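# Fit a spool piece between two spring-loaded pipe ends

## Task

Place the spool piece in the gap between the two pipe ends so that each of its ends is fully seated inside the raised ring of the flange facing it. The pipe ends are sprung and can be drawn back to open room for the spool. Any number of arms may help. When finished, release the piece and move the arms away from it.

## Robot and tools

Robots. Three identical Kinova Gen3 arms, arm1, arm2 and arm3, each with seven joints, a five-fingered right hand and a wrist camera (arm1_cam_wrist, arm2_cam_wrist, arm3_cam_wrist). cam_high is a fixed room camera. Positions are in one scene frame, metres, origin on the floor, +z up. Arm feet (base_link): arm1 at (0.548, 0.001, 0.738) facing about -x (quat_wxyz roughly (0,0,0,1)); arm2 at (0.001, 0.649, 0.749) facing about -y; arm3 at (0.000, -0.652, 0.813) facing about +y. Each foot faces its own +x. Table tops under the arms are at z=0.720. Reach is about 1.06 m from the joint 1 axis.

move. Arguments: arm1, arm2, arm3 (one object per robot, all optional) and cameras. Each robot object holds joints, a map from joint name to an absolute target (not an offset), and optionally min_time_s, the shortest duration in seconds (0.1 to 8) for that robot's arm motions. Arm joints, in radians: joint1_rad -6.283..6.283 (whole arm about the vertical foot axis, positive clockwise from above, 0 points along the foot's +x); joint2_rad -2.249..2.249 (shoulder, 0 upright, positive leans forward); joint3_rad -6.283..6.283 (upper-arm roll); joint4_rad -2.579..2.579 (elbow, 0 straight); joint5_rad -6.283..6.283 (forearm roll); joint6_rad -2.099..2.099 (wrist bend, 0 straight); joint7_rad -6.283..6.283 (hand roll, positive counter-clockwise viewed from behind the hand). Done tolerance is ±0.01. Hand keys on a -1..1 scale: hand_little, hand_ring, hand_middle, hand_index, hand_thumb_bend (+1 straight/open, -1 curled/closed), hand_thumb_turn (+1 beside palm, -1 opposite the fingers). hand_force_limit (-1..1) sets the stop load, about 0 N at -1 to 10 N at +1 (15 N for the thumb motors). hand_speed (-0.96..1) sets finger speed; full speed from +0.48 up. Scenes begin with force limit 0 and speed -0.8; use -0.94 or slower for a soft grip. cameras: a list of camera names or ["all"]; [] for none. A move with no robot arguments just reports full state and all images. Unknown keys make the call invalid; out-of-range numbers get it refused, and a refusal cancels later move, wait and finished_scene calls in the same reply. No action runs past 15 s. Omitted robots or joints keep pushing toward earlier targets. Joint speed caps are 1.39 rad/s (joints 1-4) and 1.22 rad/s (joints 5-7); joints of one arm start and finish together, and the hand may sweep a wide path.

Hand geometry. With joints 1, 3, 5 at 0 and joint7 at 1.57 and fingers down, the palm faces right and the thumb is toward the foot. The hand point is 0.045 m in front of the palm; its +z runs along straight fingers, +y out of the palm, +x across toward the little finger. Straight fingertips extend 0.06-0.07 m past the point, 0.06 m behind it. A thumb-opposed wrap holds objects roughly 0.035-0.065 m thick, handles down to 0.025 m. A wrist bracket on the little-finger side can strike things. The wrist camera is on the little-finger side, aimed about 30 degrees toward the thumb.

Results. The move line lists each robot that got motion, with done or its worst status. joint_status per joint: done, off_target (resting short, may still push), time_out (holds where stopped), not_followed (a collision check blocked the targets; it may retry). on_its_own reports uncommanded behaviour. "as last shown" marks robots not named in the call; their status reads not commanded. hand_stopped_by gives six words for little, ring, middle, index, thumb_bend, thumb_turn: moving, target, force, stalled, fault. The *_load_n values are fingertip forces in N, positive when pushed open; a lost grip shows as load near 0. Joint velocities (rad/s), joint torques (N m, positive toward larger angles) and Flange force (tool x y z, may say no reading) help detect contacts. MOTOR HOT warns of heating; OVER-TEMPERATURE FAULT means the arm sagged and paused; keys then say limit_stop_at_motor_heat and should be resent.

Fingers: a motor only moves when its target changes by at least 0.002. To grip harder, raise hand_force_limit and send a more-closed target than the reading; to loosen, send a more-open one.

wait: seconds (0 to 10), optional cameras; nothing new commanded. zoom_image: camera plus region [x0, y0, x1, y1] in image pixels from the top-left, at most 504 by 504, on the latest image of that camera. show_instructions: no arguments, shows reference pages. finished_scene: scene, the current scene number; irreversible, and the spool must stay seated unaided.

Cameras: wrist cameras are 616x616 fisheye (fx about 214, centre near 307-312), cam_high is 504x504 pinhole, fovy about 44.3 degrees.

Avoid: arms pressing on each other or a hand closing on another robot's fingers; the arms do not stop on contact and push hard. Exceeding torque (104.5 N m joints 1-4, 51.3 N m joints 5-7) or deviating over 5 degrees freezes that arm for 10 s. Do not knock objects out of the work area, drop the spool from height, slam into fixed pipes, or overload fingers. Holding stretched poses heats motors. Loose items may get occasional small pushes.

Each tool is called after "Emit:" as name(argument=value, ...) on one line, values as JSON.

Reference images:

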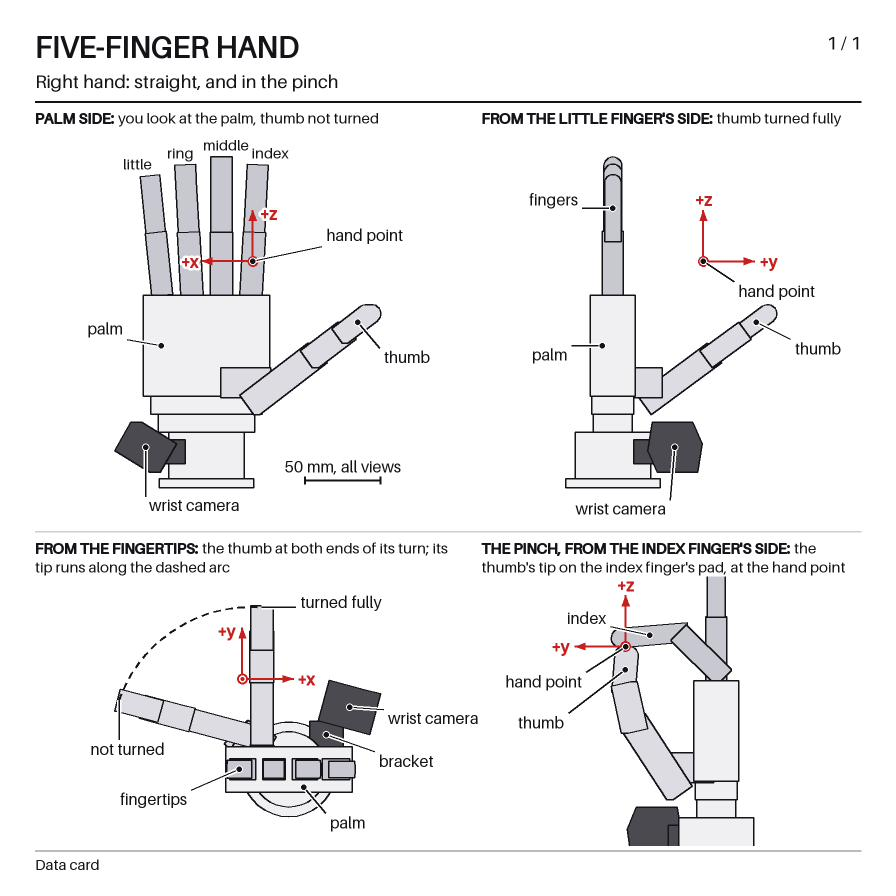

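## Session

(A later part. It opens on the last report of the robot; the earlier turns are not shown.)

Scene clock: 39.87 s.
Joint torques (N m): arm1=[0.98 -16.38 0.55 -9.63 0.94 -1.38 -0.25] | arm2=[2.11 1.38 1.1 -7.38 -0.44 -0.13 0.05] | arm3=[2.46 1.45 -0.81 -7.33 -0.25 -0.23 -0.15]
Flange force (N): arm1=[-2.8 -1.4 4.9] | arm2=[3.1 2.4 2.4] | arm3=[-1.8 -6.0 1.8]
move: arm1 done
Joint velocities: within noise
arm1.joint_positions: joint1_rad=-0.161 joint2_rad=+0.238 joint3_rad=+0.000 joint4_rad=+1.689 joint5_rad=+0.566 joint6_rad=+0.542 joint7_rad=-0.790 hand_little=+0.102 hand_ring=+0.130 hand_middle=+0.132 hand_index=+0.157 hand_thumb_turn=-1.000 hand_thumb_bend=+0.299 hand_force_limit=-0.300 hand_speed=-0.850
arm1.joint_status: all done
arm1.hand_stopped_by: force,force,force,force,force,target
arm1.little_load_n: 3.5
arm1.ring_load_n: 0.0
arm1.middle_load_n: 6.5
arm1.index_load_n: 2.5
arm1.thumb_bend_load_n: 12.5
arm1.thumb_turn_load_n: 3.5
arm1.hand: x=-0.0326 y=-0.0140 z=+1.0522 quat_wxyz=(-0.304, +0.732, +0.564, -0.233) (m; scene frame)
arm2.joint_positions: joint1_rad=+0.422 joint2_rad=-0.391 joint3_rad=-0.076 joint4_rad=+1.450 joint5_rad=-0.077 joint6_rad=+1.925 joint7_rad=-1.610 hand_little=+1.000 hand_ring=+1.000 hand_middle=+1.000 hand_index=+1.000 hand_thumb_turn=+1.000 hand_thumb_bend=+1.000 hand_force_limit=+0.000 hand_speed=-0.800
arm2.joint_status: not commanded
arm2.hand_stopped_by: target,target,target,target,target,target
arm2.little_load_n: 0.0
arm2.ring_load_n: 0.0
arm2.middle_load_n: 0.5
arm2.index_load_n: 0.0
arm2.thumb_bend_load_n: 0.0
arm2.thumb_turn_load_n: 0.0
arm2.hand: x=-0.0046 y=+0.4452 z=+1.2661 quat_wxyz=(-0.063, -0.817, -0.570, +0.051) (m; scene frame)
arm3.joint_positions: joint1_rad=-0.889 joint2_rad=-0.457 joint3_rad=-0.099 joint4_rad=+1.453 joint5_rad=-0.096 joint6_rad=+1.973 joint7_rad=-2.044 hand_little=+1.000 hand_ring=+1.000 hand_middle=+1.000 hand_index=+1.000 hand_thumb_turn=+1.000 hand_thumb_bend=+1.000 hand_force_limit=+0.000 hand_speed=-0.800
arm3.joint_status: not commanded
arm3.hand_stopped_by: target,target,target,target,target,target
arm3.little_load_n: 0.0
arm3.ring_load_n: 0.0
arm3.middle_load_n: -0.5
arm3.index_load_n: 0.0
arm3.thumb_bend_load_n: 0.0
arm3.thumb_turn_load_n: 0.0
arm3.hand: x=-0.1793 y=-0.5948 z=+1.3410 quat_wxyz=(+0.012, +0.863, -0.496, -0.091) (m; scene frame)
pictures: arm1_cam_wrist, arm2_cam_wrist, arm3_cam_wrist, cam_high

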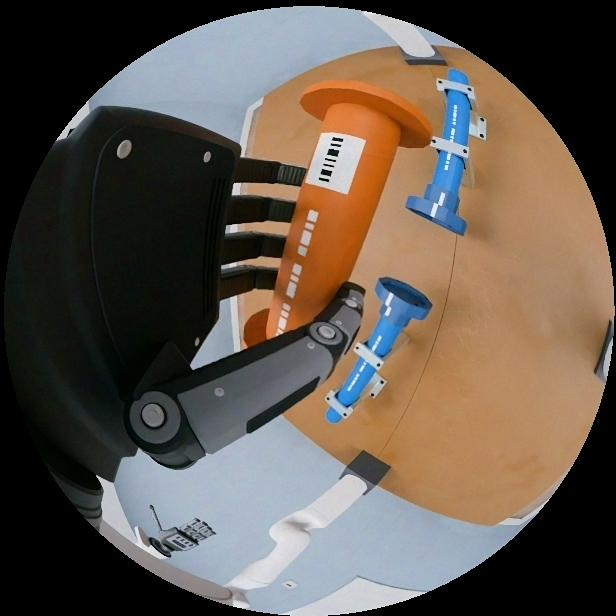

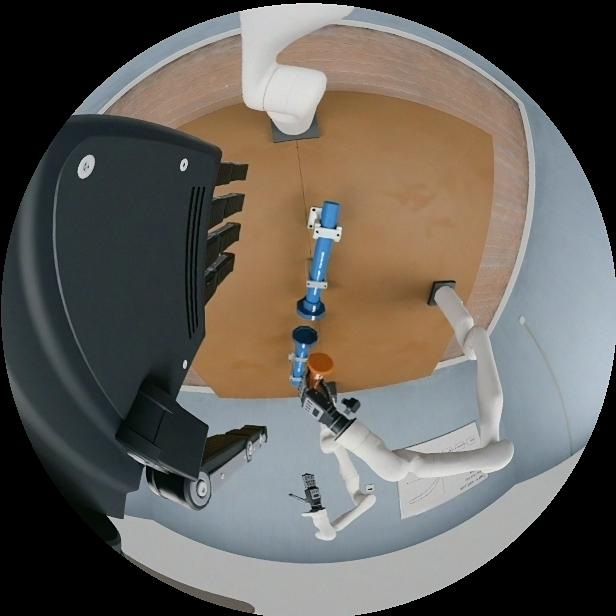

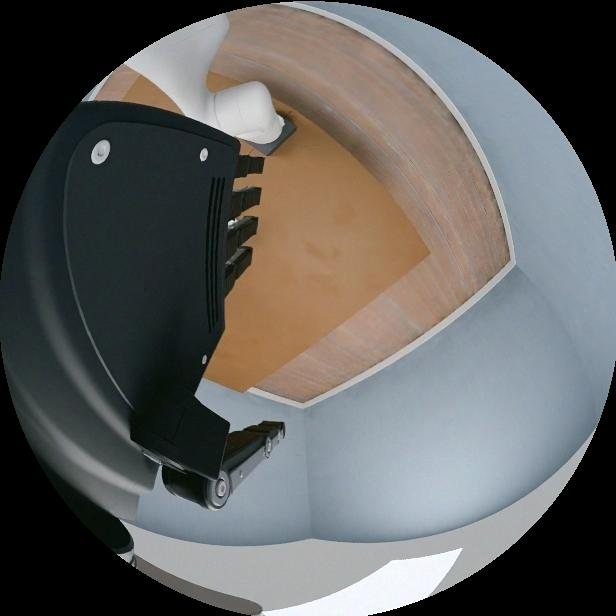

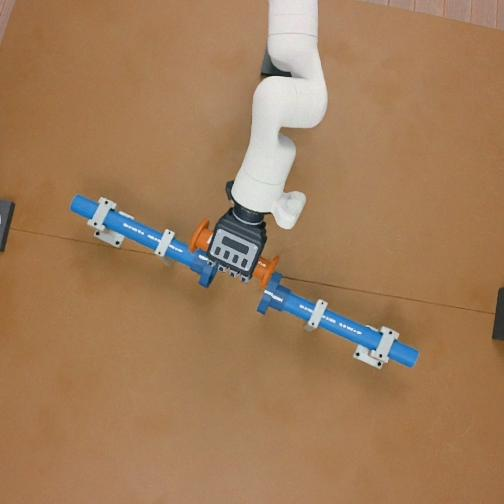

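Emit:
move(arm1={"joints":{"joint1_rad":-0.1611,"joint2_rad":0.3278,"joint3_rad":0,"joint4_rad":1.8490,"joint5_rad":0.9204,"joint6_rad":0.3552,"joint7_rad":-1.1811},"min_time_s":2.5}, arm2={"joints":{"joint1_rad":0.3683,"joint2_rad":0.3386,"joint3_rad":0,"joint4_rad":1.9623,"joint5_rad":-0.8849,"joint6_rad":1.1406,"joint7_rad":-4.095,"hand_thumb_turn":-1,"hand_speed":-0.5},"min_time_s":3}, arm3={"joints":{"joint1_rad":-0.6175,"joint2_rad":0.7866,"joint3_rad":0,"joint4_rad":1.3886,"joint5_rad":0.4869,"joint6_rad":1.6054,"joint7_rad":-2.5658,"hand_thumb_turn":-1,"hand_speed":-0.5},"min_time_s":3}, cameras=["all"])

Scene clock: 45.87 s.
Joint torques (N m): arm1=[0.91 -17.11 0.65 -8.64 0.81 -0.68 -0.21] | arm2=[2.1 -9.96 0.49 -5.68 -1.61 1.31 -0.02] | arm3=[2.39 -18.85 0.09 -5.48 0.81 1.68 -0.15]
Flange force (N): arm1=[-3.0 0.0 5.6] | arm2=[-3.1 -6.5 1.6] | arm3=[2.0 2.1 -0.7]
move: arm1 done; arm2 done; arm3 done
Joint velocities: within noise
arm1.joint_positions: joint1_rad=-0.161 joint2_rad=+0.328 joint3_rad=+0.000 joint4_rad=+1.849 joint5_rad=+0.920 joint6_rad=+0.355 joint7_rad=-1.181 hand_little=+0.102 hand_ring=+0.130 hand_middle=+0.132 hand_index=+0.157 hand_thumb_turn=-1.000 hand_thumb_bend=+0.299 hand_force_limit=-0.300 hand_speed=-0.850
arm1.joint_status: all done
arm1.hand_stopped_by: force,force,force,force,force,target
arm1.little_load_n: 4.0
arm1.ring_load_n: 0.0
arm1.middle_load_n: 6.5
arm1.index_load_n: 2.5
arm1.thumb_bend_load_n: 12.5
arm1.thumb_turn_load_n: 4.0
arm1.hand: x=-0.0326 y=-0.0140 z=+0.9722 quat_wxyz=(-0.304, +0.732, +0.564, -0.233) (m; scene frame)
arm2.joint_positions: joint1_rad=+0.368 joint2_rad=+0.339 joint3_rad=+0.000 joint4_rad=+1.962 joint5_rad=-0.885 joint6_rad=+1.141 joint7_rad=-4.095 hand_little=+1.000 hand_ring=+1.000 hand_middle=+1.000 hand_index=+1.000 hand_thumb_turn=-1.000 hand_thumb_bend=+1.000 hand_force_limit=+0.000 hand_speed=-0.500
arm2.joint_status: all done
arm2.hand_stopped_by: target,target,target,target,target,target
arm2.little_load_n: 0.0
arm2.ring_load_n: 0.0
arm2.middle_load_n: 0.0
arm2.index_load_n: 0.0
arm2.thumb_bend_load_n: 0.0
arm2.thumb_turn_load_n: 0.5
arm2.hand: x=+0.0314 y=+0.2905 z=+0.9507 quat_wxyz=(+0.233, -0.563, +0.732, -0.304) (m; scene frame)
arm3.joint_positions: joint1_rad=-0.618 joint2_rad=+0.787 joint3_rad=+0.000 joint4_rad=+1.389 joint5_rad=+0.487 joint6_rad=+1.605 joint7_rad=-2.566 hand_little=+1.000 hand_ring=+1.000 hand_middle=+1.000 hand_index=+1.000 hand_thumb_turn=-1.000 hand_thumb_bend=+1.000 hand_force_limit=+0.000 hand_speed=-0.500
arm3.joint_status: all done
arm3.hand_stopped_by: target,target,target,target,target,target
arm3.little_load_n: 0.0
arm3.ring_load_n: 0.0
arm3.middle_load_n: -0.5
arm3.index_load_n: -0.5
arm3.thumb_bend_load_n: 0.0
arm3.thumb_turn_load_n: 0.0
arm3.hand: x=-0.1017 y=-0.1940 z=+0.9505 quat_wxyz=(-0.234, +0.564, -0.734, +0.298) (m; scene frame)
pictures: arm1_cam_wrist, arm2_cam_wrist, arm3_cam_wrist, cam_high

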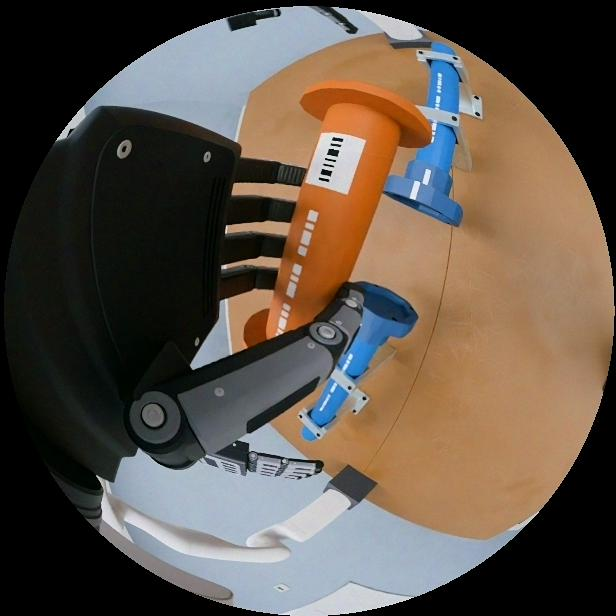

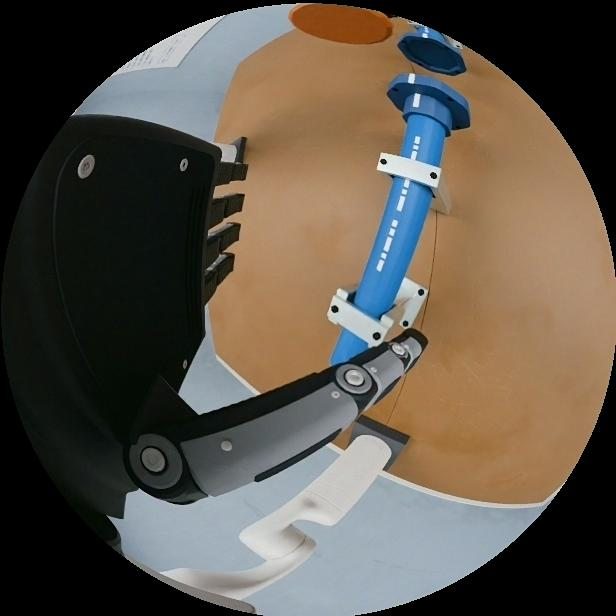

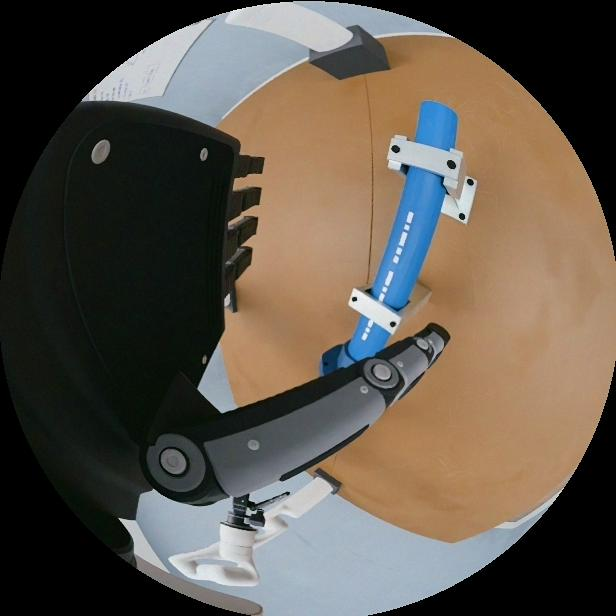

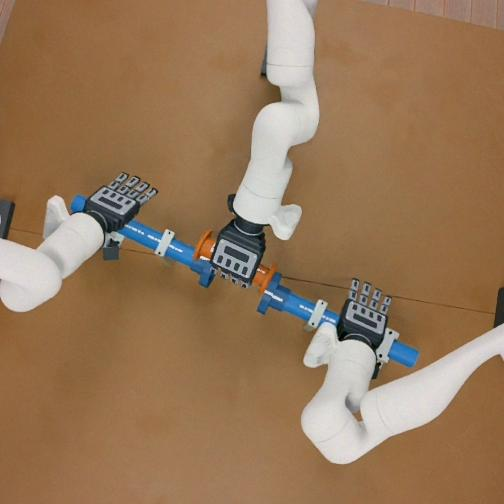

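Emit:
zoom_image(camera="arm2_cam_wrist", region=[280, 30, 500, 390])

Emit:
zoom_image(camera="arm3_cam_wrist", region=[300, 80, 500, 400])

Emit:
zoom_image(camera="cam_high", region=[60, 160, 240, 300])

Emit:
zoom_image(camera="cam_high", region=[280, 260, 430, 400])

Scaled by 1.400 from the camera's 616x616 image, which has a finer 880x880 frame.

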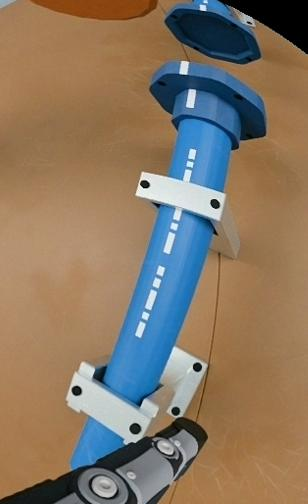

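Scaled by 1.575 from the camera's 616x616 image, which has a finer 880x880 frame.

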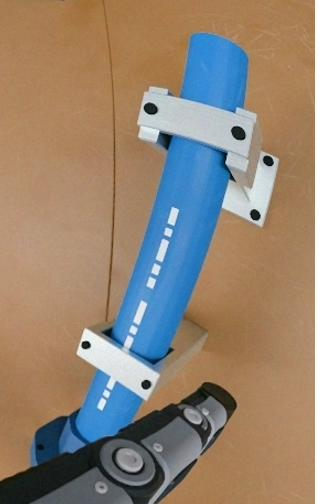

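Scaled by 2.800 from the camera's 504x504 image, which has a finer 720x720 frame.

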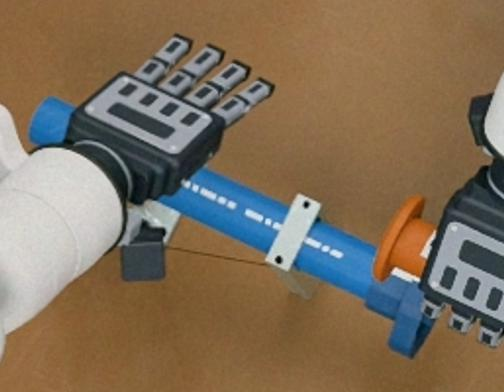

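Scaled by 3.360 from the camera's 504x504 image, which has a finer 720x720 frame.

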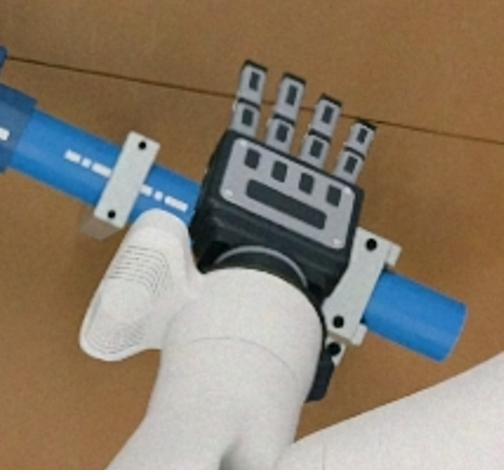

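Emit:
zoom_image(camera="arm1_cam_wrist", region=[370, 30, 500, 250])

Emit:
zoom_image(camera="arm1_cam_wrist", region=[290, 270, 430, 450])

Scaled by 2.291 from the camera's 616x616 image, which has a finer 880x880 frame.

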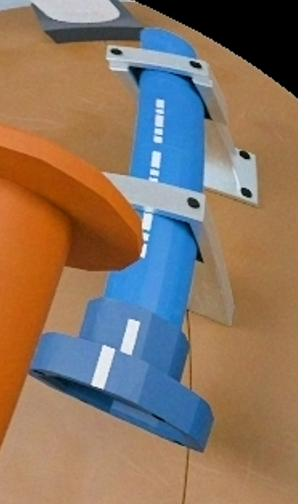

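Scaled by 2.800 from the camera's 616x616 image, which has a finer 880x880 frame.

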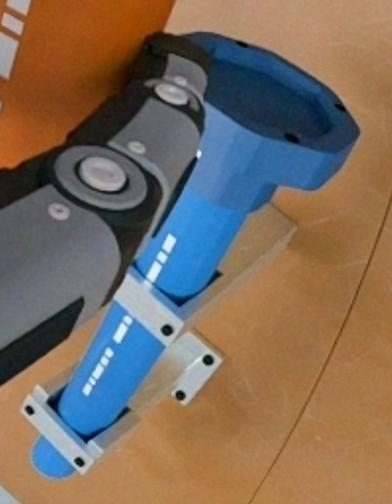

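Emit:
move(arm2={"joints":{"joint1_rad":0.3925,"joint2_rad":0.5657,"joint3_rad":0,"joint4_rad":1.9949,"joint5_rad":-0.9868,"joint6_rad":0.9985,"joint7_rad":-3.8457},"min_time_s":2}, arm3={"joints":{"joint1_rad":-0.6212,"joint2_rad":0.9460,"joint3_rad":0,"joint4_rad":1.4101,"joint5_rad":0.4884,"joint6_rad":1.4470,"joint7_rad":-2.6531},"min_time_s":2}, cameras=["all"])

Emit:
zoom_image(camera="cam_high", region=[60, 160, 240, 300])

Emit:
zoom_image(camera="cam_high", region=[280, 260, 430, 400])

Emit:
zoom_image(camera="arm2_cam_wrist", region=[240, 30, 460, 430])

Emit:
zoom_image(camera="arm3_cam_wrist", region=[240, 30, 460, 430])

Scene clock: 58.13 s.
Joint torques (N m): arm1=[1.01 -17.17 0.74 -8.63 0.79 -0.67 -0.25] | arm2=[2.16 -12.07 0.29 -4.01 -1.29 1.65 0.01] | arm3=[2.42 -19.86 0.31 -4.47 0.71 1.78 -0.19]
Flange force (N): arm1=[-3.1 -0.2 5.7] | arm2=[-1.8 -7.4 0.3] | arm3=[1.9 2.2 -0.6]
move: arm2 done; arm3 done
Joint velocities: within noise
arm1: as last shown
arm1.little_load_n: 3.5
arm1.index_load_n: 3.0
arm1.thumb_bend_load_n: 13.0
arm1.thumb_turn_load_n: 3.5
arm2.joint_positions: joint1_rad=+0.393 joint2_rad=+0.566 joint3_rad=+0.000 joint4_rad=+1.995 joint5_rad=-0.987 joint6_rad=+0.999 joint7_rad=-3.846 hand_little=+1.000 hand_ring=+1.000 hand_middle=+1.000 hand_index=+1.000 hand_thumb_turn=-1.000 hand_thumb_bend=+1.000 hand_force_limit=+0.000 hand_speed=-0.500
arm2.joint_status: all done
arm2.hand_stopped_by: target,target,target,target,target,target
arm2.little_load_n: 0.0
arm2.ring_load_n: 0.0
arm2.middle_load_n: -0.5
arm2.index_load_n: 0.0
arm2.thumb_bend_load_n: 0.0
arm2.thumb_turn_load_n: -0.5
arm2.hand: x=+0.0141 y=+0.2720 z=+0.8560 quat_wxyz=(+0.233, -0.563, +0.732, -0.304) (m; scene frame)
arm3.joint_positions: joint1_rad=-0.621 joint2_rad=+0.946 joint3_rad=+0.000 joint4_rad=+1.410 joint5_rad=+0.488 joint6_rad=+1.447 joint7_rad=-2.653 hand_little=+1.000 hand_ring=+1.000 hand_middle=+1.000 hand_index=+1.000 hand_thumb_turn=-1.000 hand_thumb_bend=+1.000 hand_force_limit=+0.000 hand_speed=-0.500
arm3.joint_status: all done
arm3.hand_stopped_by: target,target,target,target,target,target
arm3.little_load_n: 0.0
arm3.ring_load_n: 0.0
arm3.middle_load_n: -0.5
arm3.index_load_n: 0.0
arm3.thumb_bend_load_n: 0.0
arm3.thumb_turn_load_n: 0.0
arm3.hand: x=-0.1079 y=-0.1884 z=+0.8559 quat_wxyz=(-0.234, +0.564, -0.734, +0.298) (m; scene frame)
pictures: arm1_cam_wrist, arm2_cam_wrist, arm3_cam_wrist, cam_high

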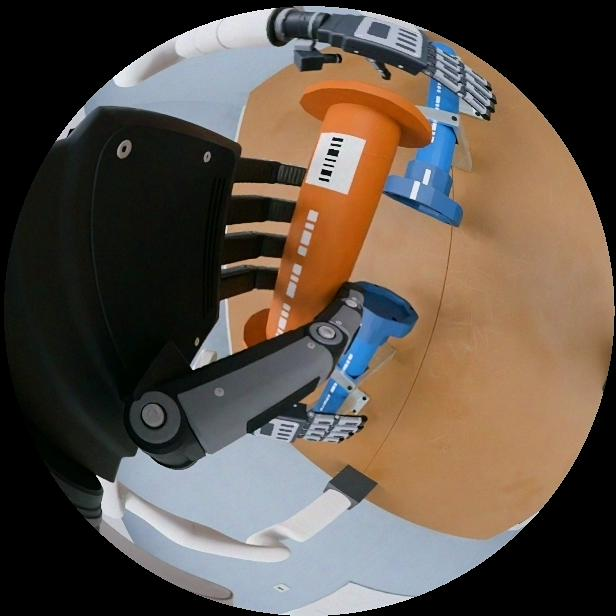

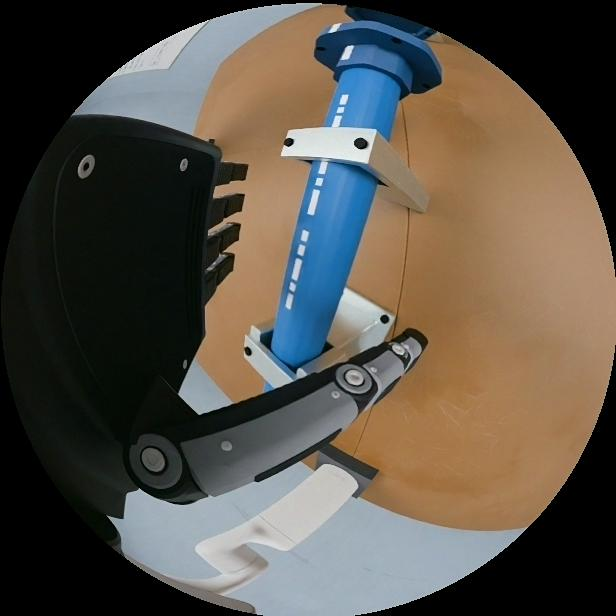

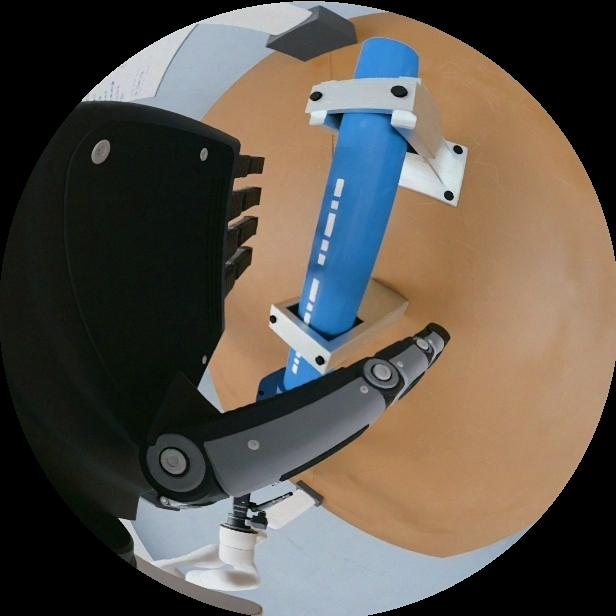

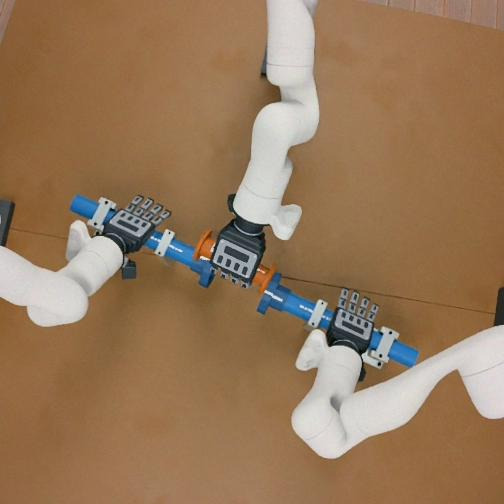

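Scaled by 2.800 from the camera's 504x504 image, which has a finer 720x720 frame.

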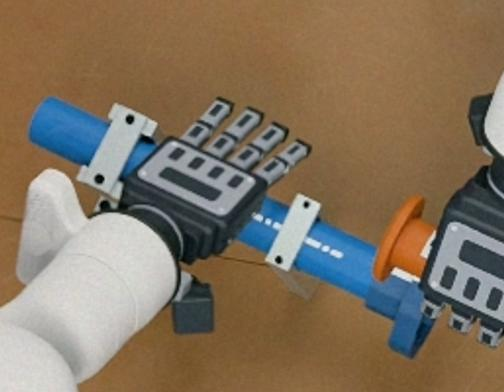

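Scaled by 3.360 from the camera's 504x504 image, which has a finer 720x720 frame.

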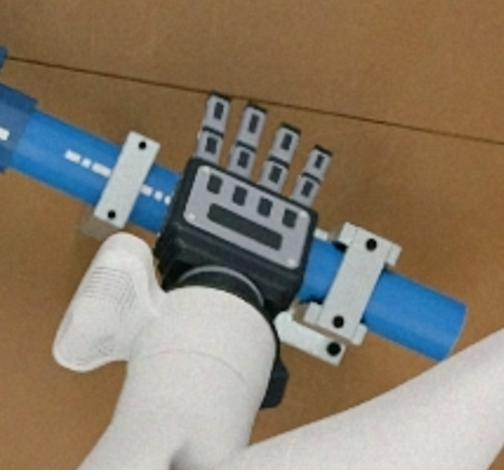

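Scaled by 1.260 from the camera's 616x616 image, which has a finer 880x880 frame.

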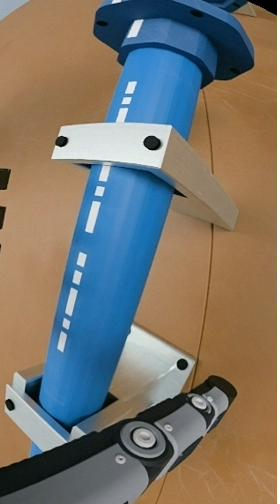

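Scaled by 1.260 from the camera's 616x616 image, which has a finer 880x880 frame.

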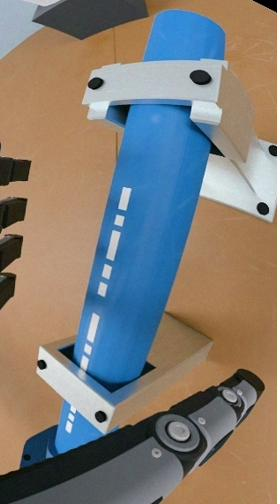

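Emit:
move(arm2={"joints":{"joint1_rad":0.3953,"joint2_rad":0.6597,"joint3_rad":0,"joint4_rad":2.0471,"joint5_rad":-1.0727,"joint6_rad":0.9242,"joint7_rad":-3.6922},"min_time_s":2}, arm3={"joints":{"joint1_rad":-0.6278,"joint2_rad":1.0198,"joint3_rad":0,"joint4_rad":1.4263,"joint5_rad":0.4911,"joint6_rad":1.3696,"joint7_rad":-2.7000},"min_time_s":2}, cameras=["all"])

Emit:
zoom_image(camera="cam_high", region=[60, 160, 240, 300])

Emit:
zoom_image(camera="cam_high", region=[280, 260, 430, 400])

Scene clock: 62.37 s.
Joint torques (N m): arm1=[1.05 -17.14 0.65 -8.63 0.77 -0.66 -0.21] | arm2=[2.13 -12.51 0.15 -2.98 -1.07 1.79 -0.01] | arm3=[2.4 -20.16 0.28 -3.9 0.57 1.85 -0.15]
Flange force (N): arm1=[-3.4 0.6 5.9] | arm2=[-0.9 -7.5 -0.3] | arm3=[1.9 2.2 -0.3]
move: arm2 done; arm3 done
Joint velocities: within noise
arm1: as last shown
arm1.index_load_n: 2.5
arm1.thumb_bend_load_n: 12.5
arm2.joint_positions: joint1_rad=+0.395 joint2_rad=+0.660 joint3_rad=+0.000 joint4_rad=+2.047 joint5_rad=-1.073 joint6_rad=+0.924 joint7_rad=-3.692 hand_little=+1.000 hand_ring=+1.000 hand_middle=+1.000 hand_index=+1.000 hand_thumb_turn=-1.000 hand_thumb_bend=+1.000 hand_force_limit=+0.000 hand_speed=-0.500
arm2.joint_status: all done
arm2.hand_stopped_by: target,target,target,target,target,target
arm2.little_load_n: 0.0
arm2.ring_load_n: 0.0
arm2.middle_load_n: 0.0
arm2.index_load_n: 0.0
arm2.thumb_bend_load_n: 0.0
arm2.thumb_turn_load_n: 0.0
arm2.hand: x=+0.0161 y=+0.2796 z=+0.8110 quat_wxyz=(+0.233, -0.563, +0.732, -0.304) (m; scene frame)
arm3.joint_positions: joint1_rad=-0.628 joint2_rad=+1.020 joint3_rad=+0.000 joint4_rad=+1.426 joint5_rad=+0.491 joint6_rad=+1.370 joint7_rad=-2.700 hand_little=+1.000 hand_ring=+1.000 hand_middle=+1.000 hand_index=+1.000 hand_thumb_turn=-1.000 hand_thumb_bend=+1.000 hand_force_limit=+0.000 hand_speed=-0.500
arm3.joint_status: all done
arm3.hand_stopped_by: target,target,target,target,target,target
arm3.little_load_n: 0.0
arm3.ring_load_n: 0.0
arm3.middle_load_n: 0.0
arm3.index_load_n: 0.0
arm3.thumb_bend_load_n: 0.0
arm3.thumb_turn_load_n: 0.0
arm3.hand: x=-0.1093 y=-0.1930 z=+0.8109 quat_wxyz=(-0.234, +0.564, -0.734, +0.298) (m; scene frame)
pictures: arm1_cam_wrist, arm2_cam_wrist, arm3_cam_wrist, cam_high

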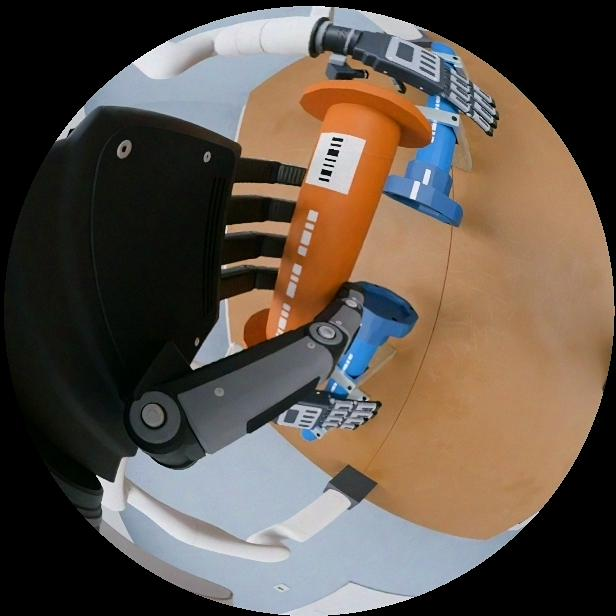

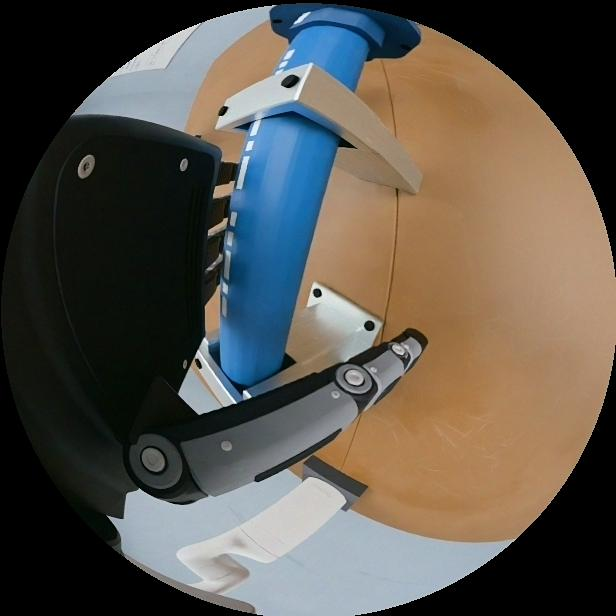

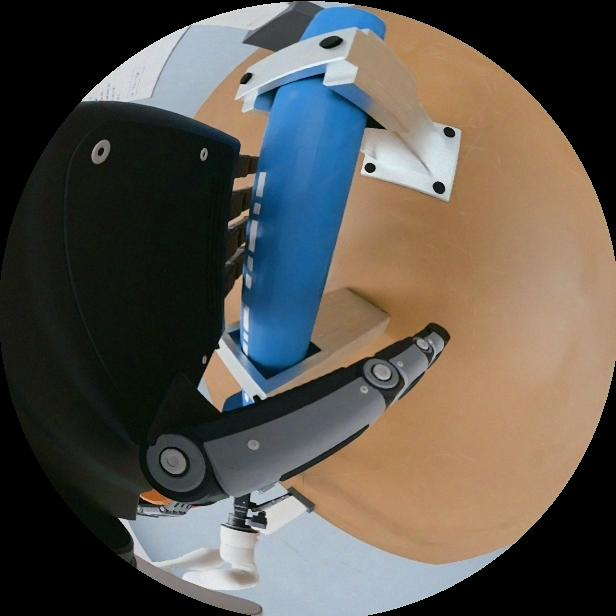

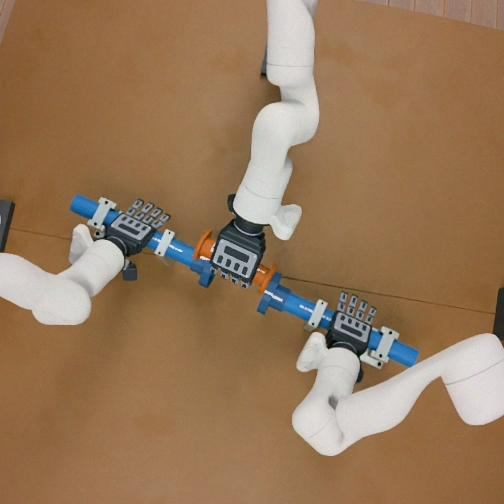

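Scaled by 2.800 from the camera's 504x504 image, which has a finer 720x720 frame.

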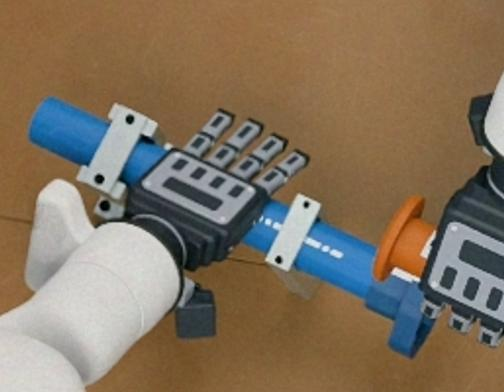

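Scaled by 3.360 from the camera's 504x504 image, which has a finer 720x720 frame.

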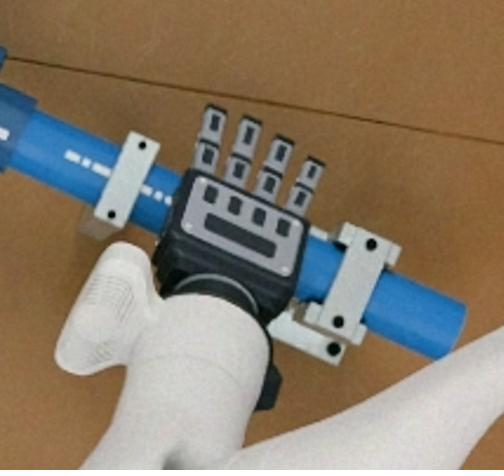

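Emit:
zoom_image(camera="arm2_cam_wrist", region=[180, 100, 400, 420])

Emit:
zoom_image(camera="arm3_cam_wrist", region=[200, 100, 420, 420])

Scaled by 1.575 from the camera's 616x616 image, which has a finer 880x880 frame.

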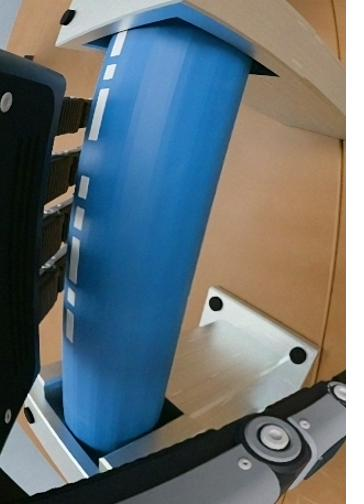

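Scaled by 1.575 from the camera's 616x616 image, which has a finer 880x880 frame.

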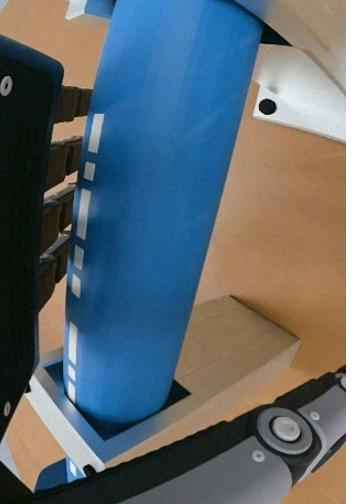

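Emit:
move(arm2={"joints":{"hand_little":-0.5,"hand_ring":-0.5,"hand_middle":-0.5,"hand_index":-0.5,"hand_thumb_bend":-0.5,"hand_force_limit":-0.4,"hand_speed":-0.8}}, arm3={"joints":{"hand_little":-0.5,"hand_ring":-0.5,"hand_middle":-0.5,"hand_index":-0.5,"hand_thumb_bend":-0.5,"hand_force_limit":-0.4,"hand_speed":-0.8}}, cameras=["arm2_cam_wrist","arm3_cam_wrist","cam_high"])

Scene clock: 69.43 s.
Joint torques (N m): arm1=[0.97 -17.21 0.74 -8.62 0.81 -0.69 -0.26] | arm2=[9.97 -13.53 9.54 -2.85 2.5 -1.82 0.23] | arm3=[-6.69 -27.71 -7.15 -13.84 -1.36 -2.82 -0.4]
Flange force (N): arm1=[-3.0 -0.6 5.7] | arm2=[2.7 -21.7 19.3] | arm3=[3.2 -11.6 21.3]
move: arm2 off_target; arm3 off_target
Joint velocities: within noise
arm1: as last shown
arm1.middle_load_n: 7.0
arm2.joint_positions: joint1_rad=+0.395 joint2_rad=+0.660 joint3_rad=+0.000 joint4_rad=+2.047 joint5_rad=-1.073 joint6_rad=+0.924 joint7_rad=-3.692 hand_little=+0.410 hand_ring=+0.392 hand_middle=+0.355 hand_index=+0.355 hand_thumb_turn=-1.000 hand_thumb_bend=+0.053 hand_force_limit=-0.400 hand_speed=-0.800
arm2.joint_status: hand_little off_target (ended at +0.410, target -0.500); hand_ring off_target (ended at +0.392, target -0.500); hand_middle off_target (ended at +0.355, target -0.500); hand_index off_target (ended at +0.355, target -0.500); hand_thumb_bend off_target (ended at +0.053, target -0.500); the others done
arm2.hand_stopped_by: force,force,force,force,force,target
arm2.little_load_n: 0.0
arm2.ring_load_n: 0.0
arm2.middle_load_n: 5.0
arm2.index_load_n: 4.0
arm2.thumb_bend_load_n: 6.5
arm2.thumb_turn_load_n: 0.0
arm2.hand: x=+0.0161 y=+0.2796 z=+0.8110 quat_wxyz=(+0.233, -0.563, +0.732, -0.304) (m; scene frame)
arm3.joint_positions: joint1_rad=-0.628 joint2_rad=+1.020 joint3_rad=+0.000 joint4_rad=+1.426 joint5_rad=+0.491 joint6_rad=+1.370 joint7_rad=-2.700 hand_little=+0.263 hand_ring=+0.281 hand_middle=+0.263 hand_index=+0.263 hand_thumb_turn=-1.000 hand_thumb_bend=+0.099 hand_force_limit=-0.400 hand_speed=-0.800
arm3.joint_status: hand_little off_target (ended at +0.263, target -0.500); hand_ring off_target (ended at +0.281, target -0.500); hand_middle off_target (ended at +0.263, target -0.500); hand_index off_target (ended at +0.263, target -0.500); hand_thumb_bend off_target (ended at +0.099, target -0.500); the others done
arm3.hand_stopped_by: force,force,force,force,force,target
arm3.little_load_n: 5.0
arm3.ring_load_n: 0.5
arm3.middle_load_n: 5.0
arm3.index_load_n: 6.5
arm3.thumb_bend_load_n: 7.5
arm3.thumb_turn_load_n: 0.5
arm3.hand: x=-0.1093 y=-0.1930 z=+0.8109 quat_wxyz=(-0.234, +0.564, -0.734, +0.298) (m; scene frame)
pictures: arm2_cam_wrist, arm3_cam_wrist, cam_high

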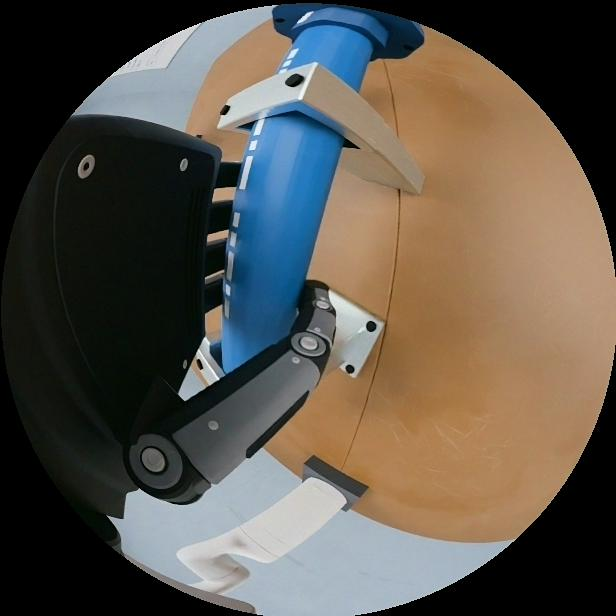

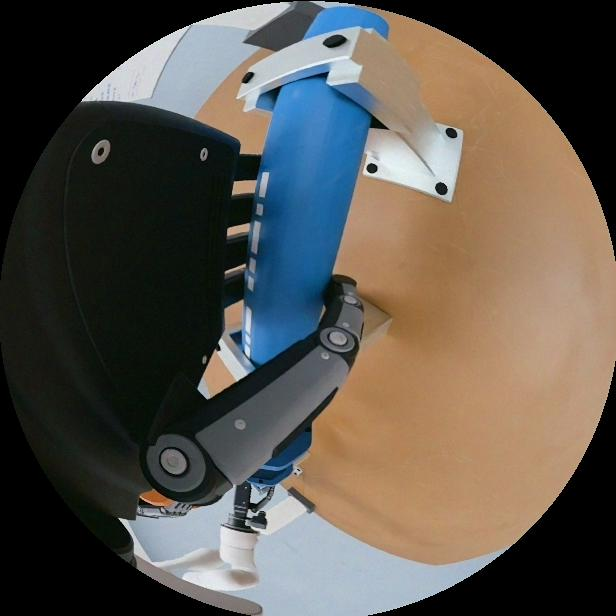

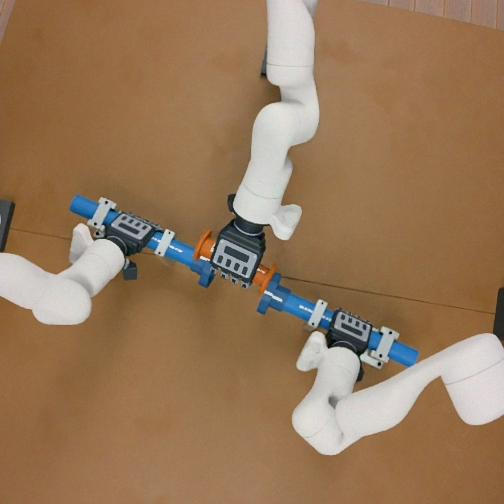

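Emit:
move(arm2={"joints":{"hand_little":-0.6,"hand_ring":-0.6,"hand_middle":-0.6,"hand_index":-0.6,"hand_thumb_bend":-0.6,"hand_force_limit":0.4,"hand_speed":-0.92}}, arm3={"joints":{"hand_little":-0.6,"hand_ring":-0.6,"hand_middle":-0.6,"hand_index":-0.6,"hand_thumb_bend":-0.6,"hand_force_limit":0.4,"hand_speed":-0.92}})

Emit:
move(arm3={"joints":{"joint1_rad":-0.6443,"joint2_rad":1.0072,"joint3_rad":0,"joint4_rad":1.4611,"joint5_rad":0.4825,"joint6_rad":1.3547,"joint7_rad":-2.7201},"min_time_s":2}, cameras=["arm3_cam_wrist","cam_high"])

Scene clock: 70.87 s.
Joint torques (N m): arm1=[1.04 -17.22 0.67 -8.63 0.81 -0.66 -0.24] | arm2=[14.55 -13.86 14.35 -2.41 2.63 -3.46 -0.81] | arm3=[-8.43 -28.96 -8.91 -16.43 -2.02 -4.19 -0.66]
Flange force (N): arm1=[-3.2 0.1 5.9] | arm2=[4.7 -27.2 27.7] | arm3=[4.5 -16.3 25.7]
move: arm2 off_target; arm3 off_target
Joint velocities: within noise
arm1: as last shown
arm1.little_load_n: 4.0
arm1.middle_load_n: 6.5
arm2.joint_positions: joint1_rad=+0.395 joint2_rad=+0.660 joint3_rad=+0.000 joint4_rad=+2.047 joint5_rad=-1.073 joint6_rad=+0.924 joint7_rad=-3.692 hand_little=+0.331 hand_ring=+0.335 hand_middle=+0.335 hand_index=+0.336 hand_thumb_turn=-1.000 hand_thumb_bend=+0.050 hand_force_limit=+0.400 hand_speed=-0.920
arm2.joint_status: hand_little off_target (ended at +0.331, target -0.600); hand_ring off_target (ended at +0.335, target -0.600); hand_middle off_target (ended at +0.335, target -0.600); hand_index off_target (ended at +0.336, target -0.600); hand_thumb_bend off_target (ended at +0.050, target -0.600); the others done
arm2.hand_stopped_by: force,force,force,force,force,target
arm2.little_load_n: 8.0
arm2.ring_load_n: 5.5
arm2.middle_load_n: 2.5
arm2.index_load_n: 3.0
arm2.thumb_bend_load_n: 10.5
arm2.thumb_turn_load_n: 1.0
arm2.hand: x=+0.0162 y=+0.2796 z=+0.8110 quat_wxyz=(+0.233, -0.563, +0.732, -0.304) (m; scene frame)
arm3.joint_positions: joint1_rad=-0.628 joint2_rad=+1.020 joint3_rad=+0.000 joint4_rad=+1.426 joint5_rad=+0.491 joint6_rad=+1.370 joint7_rad=-2.700 hand_little=+0.250 hand_ring=+0.253 hand_middle=+0.250 hand_index=+0.257 hand_thumb_turn=-1.000 hand_thumb_bend=+0.097 hand_force_limit=+0.400 hand_speed=-0.920
arm3.joint_status: hand_little off_target (ended at +0.250, target -0.600); hand_ring off_target (ended at +0.253, target -0.600); hand_middle off_target (ended at +0.250, target -0.600); hand_index off_target (ended at +0.257, target -0.600); hand_thumb_bend off_target (ended at +0.097, target -0.600); the others done
arm3.hand_stopped_by: force,force,force,force,force,target
arm3.little_load_n: 6.0
arm3.ring_load_n: 7.0
arm3.middle_load_n: 6.5
arm3.index_load_n: 4.5
arm3.thumb_bend_load_n: 11.0
arm3.thumb_turn_load_n: 1.0
arm3.hand: x=-0.1093 y=-0.1930 z=+0.8109 quat_wxyz=(-0.234, +0.564, -0.734, +0.298) (m; scene frame)
pictures: none

Scene clock: 73.17 s.
Joint torques (N m): arm1=[1.03 -17.16 0.65 -8.56 0.8 -0.65 -0.25] | arm2=[14.59 -13.86 14.39 -2.38 2.61 -3.43 -0.82] | arm3=[-10.8 -26.01 -12.72 -11.57 -6 -2.21 -0.18]
Flange force (N): arm1=[-3.2 -0.1 5.9] | arm2=[4.7 -27.2 27.8] | arm3=[-10.2 -15.8 25.1]
move: arm3 done
Joint velocities: within noise
arm1, arm2: as last shown
arm1.thumb_bend_load_n: 13.0
arm2.ring_load_n: 6.0
arm2.thumb_bend_load_n: 11.0
arm2.hand: x=+0.0161 y=+0.2796 z=+0.8110 quat_wxyz=(+0.233, -0.563, +0.732, -0.304) (m; scene frame)
arm3.joint_positions: joint1_rad=-0.644 joint2_rad=+1.007 joint3_rad=+0.000 joint4_rad=+1.461 joint5_rad=+0.482 joint6_rad=+1.355 joint7_rad=-2.720 hand_little=+0.250 hand_ring=+0.253 hand_middle=+0.250 hand_index=+0.257 hand_thumb_turn=-1.000 hand_thumb_bend=+0.097 hand_force_limit=+0.400 hand_speed=-0.920
arm3.joint_status: all done
arm3.hand_stopped_by: force,force,force,force,force,target
arm3.little_load_n: 5.5
arm3.ring_load_n: 7.0
arm3.middle_load_n: 6.5
arm3.index_load_n: 5.0
arm3.thumb_bend_load_n: 11.0
arm3.thumb_turn_load_n: 2.0
arm3.hand: x=-0.1124 y=-0.2046 z=+0.8109 quat_wxyz=(-0.234, +0.564, -0.734, +0.298) (m; scene frame)
pictures: arm3_cam_wrist, cam_high

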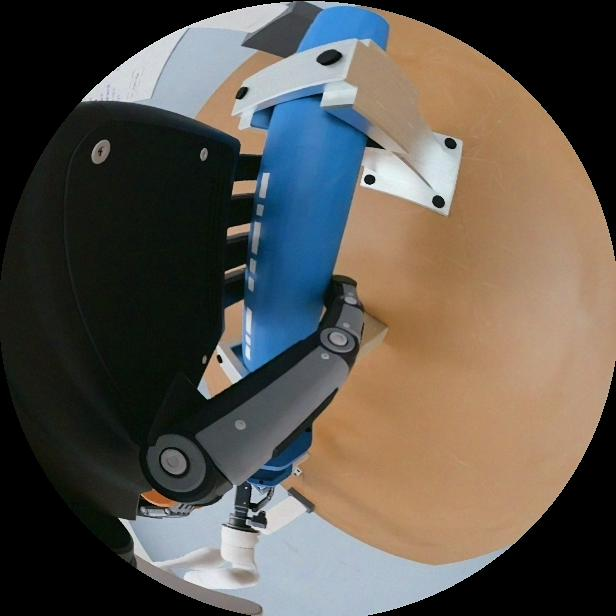

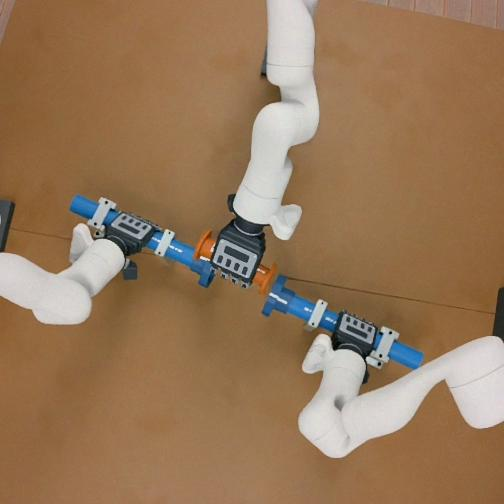

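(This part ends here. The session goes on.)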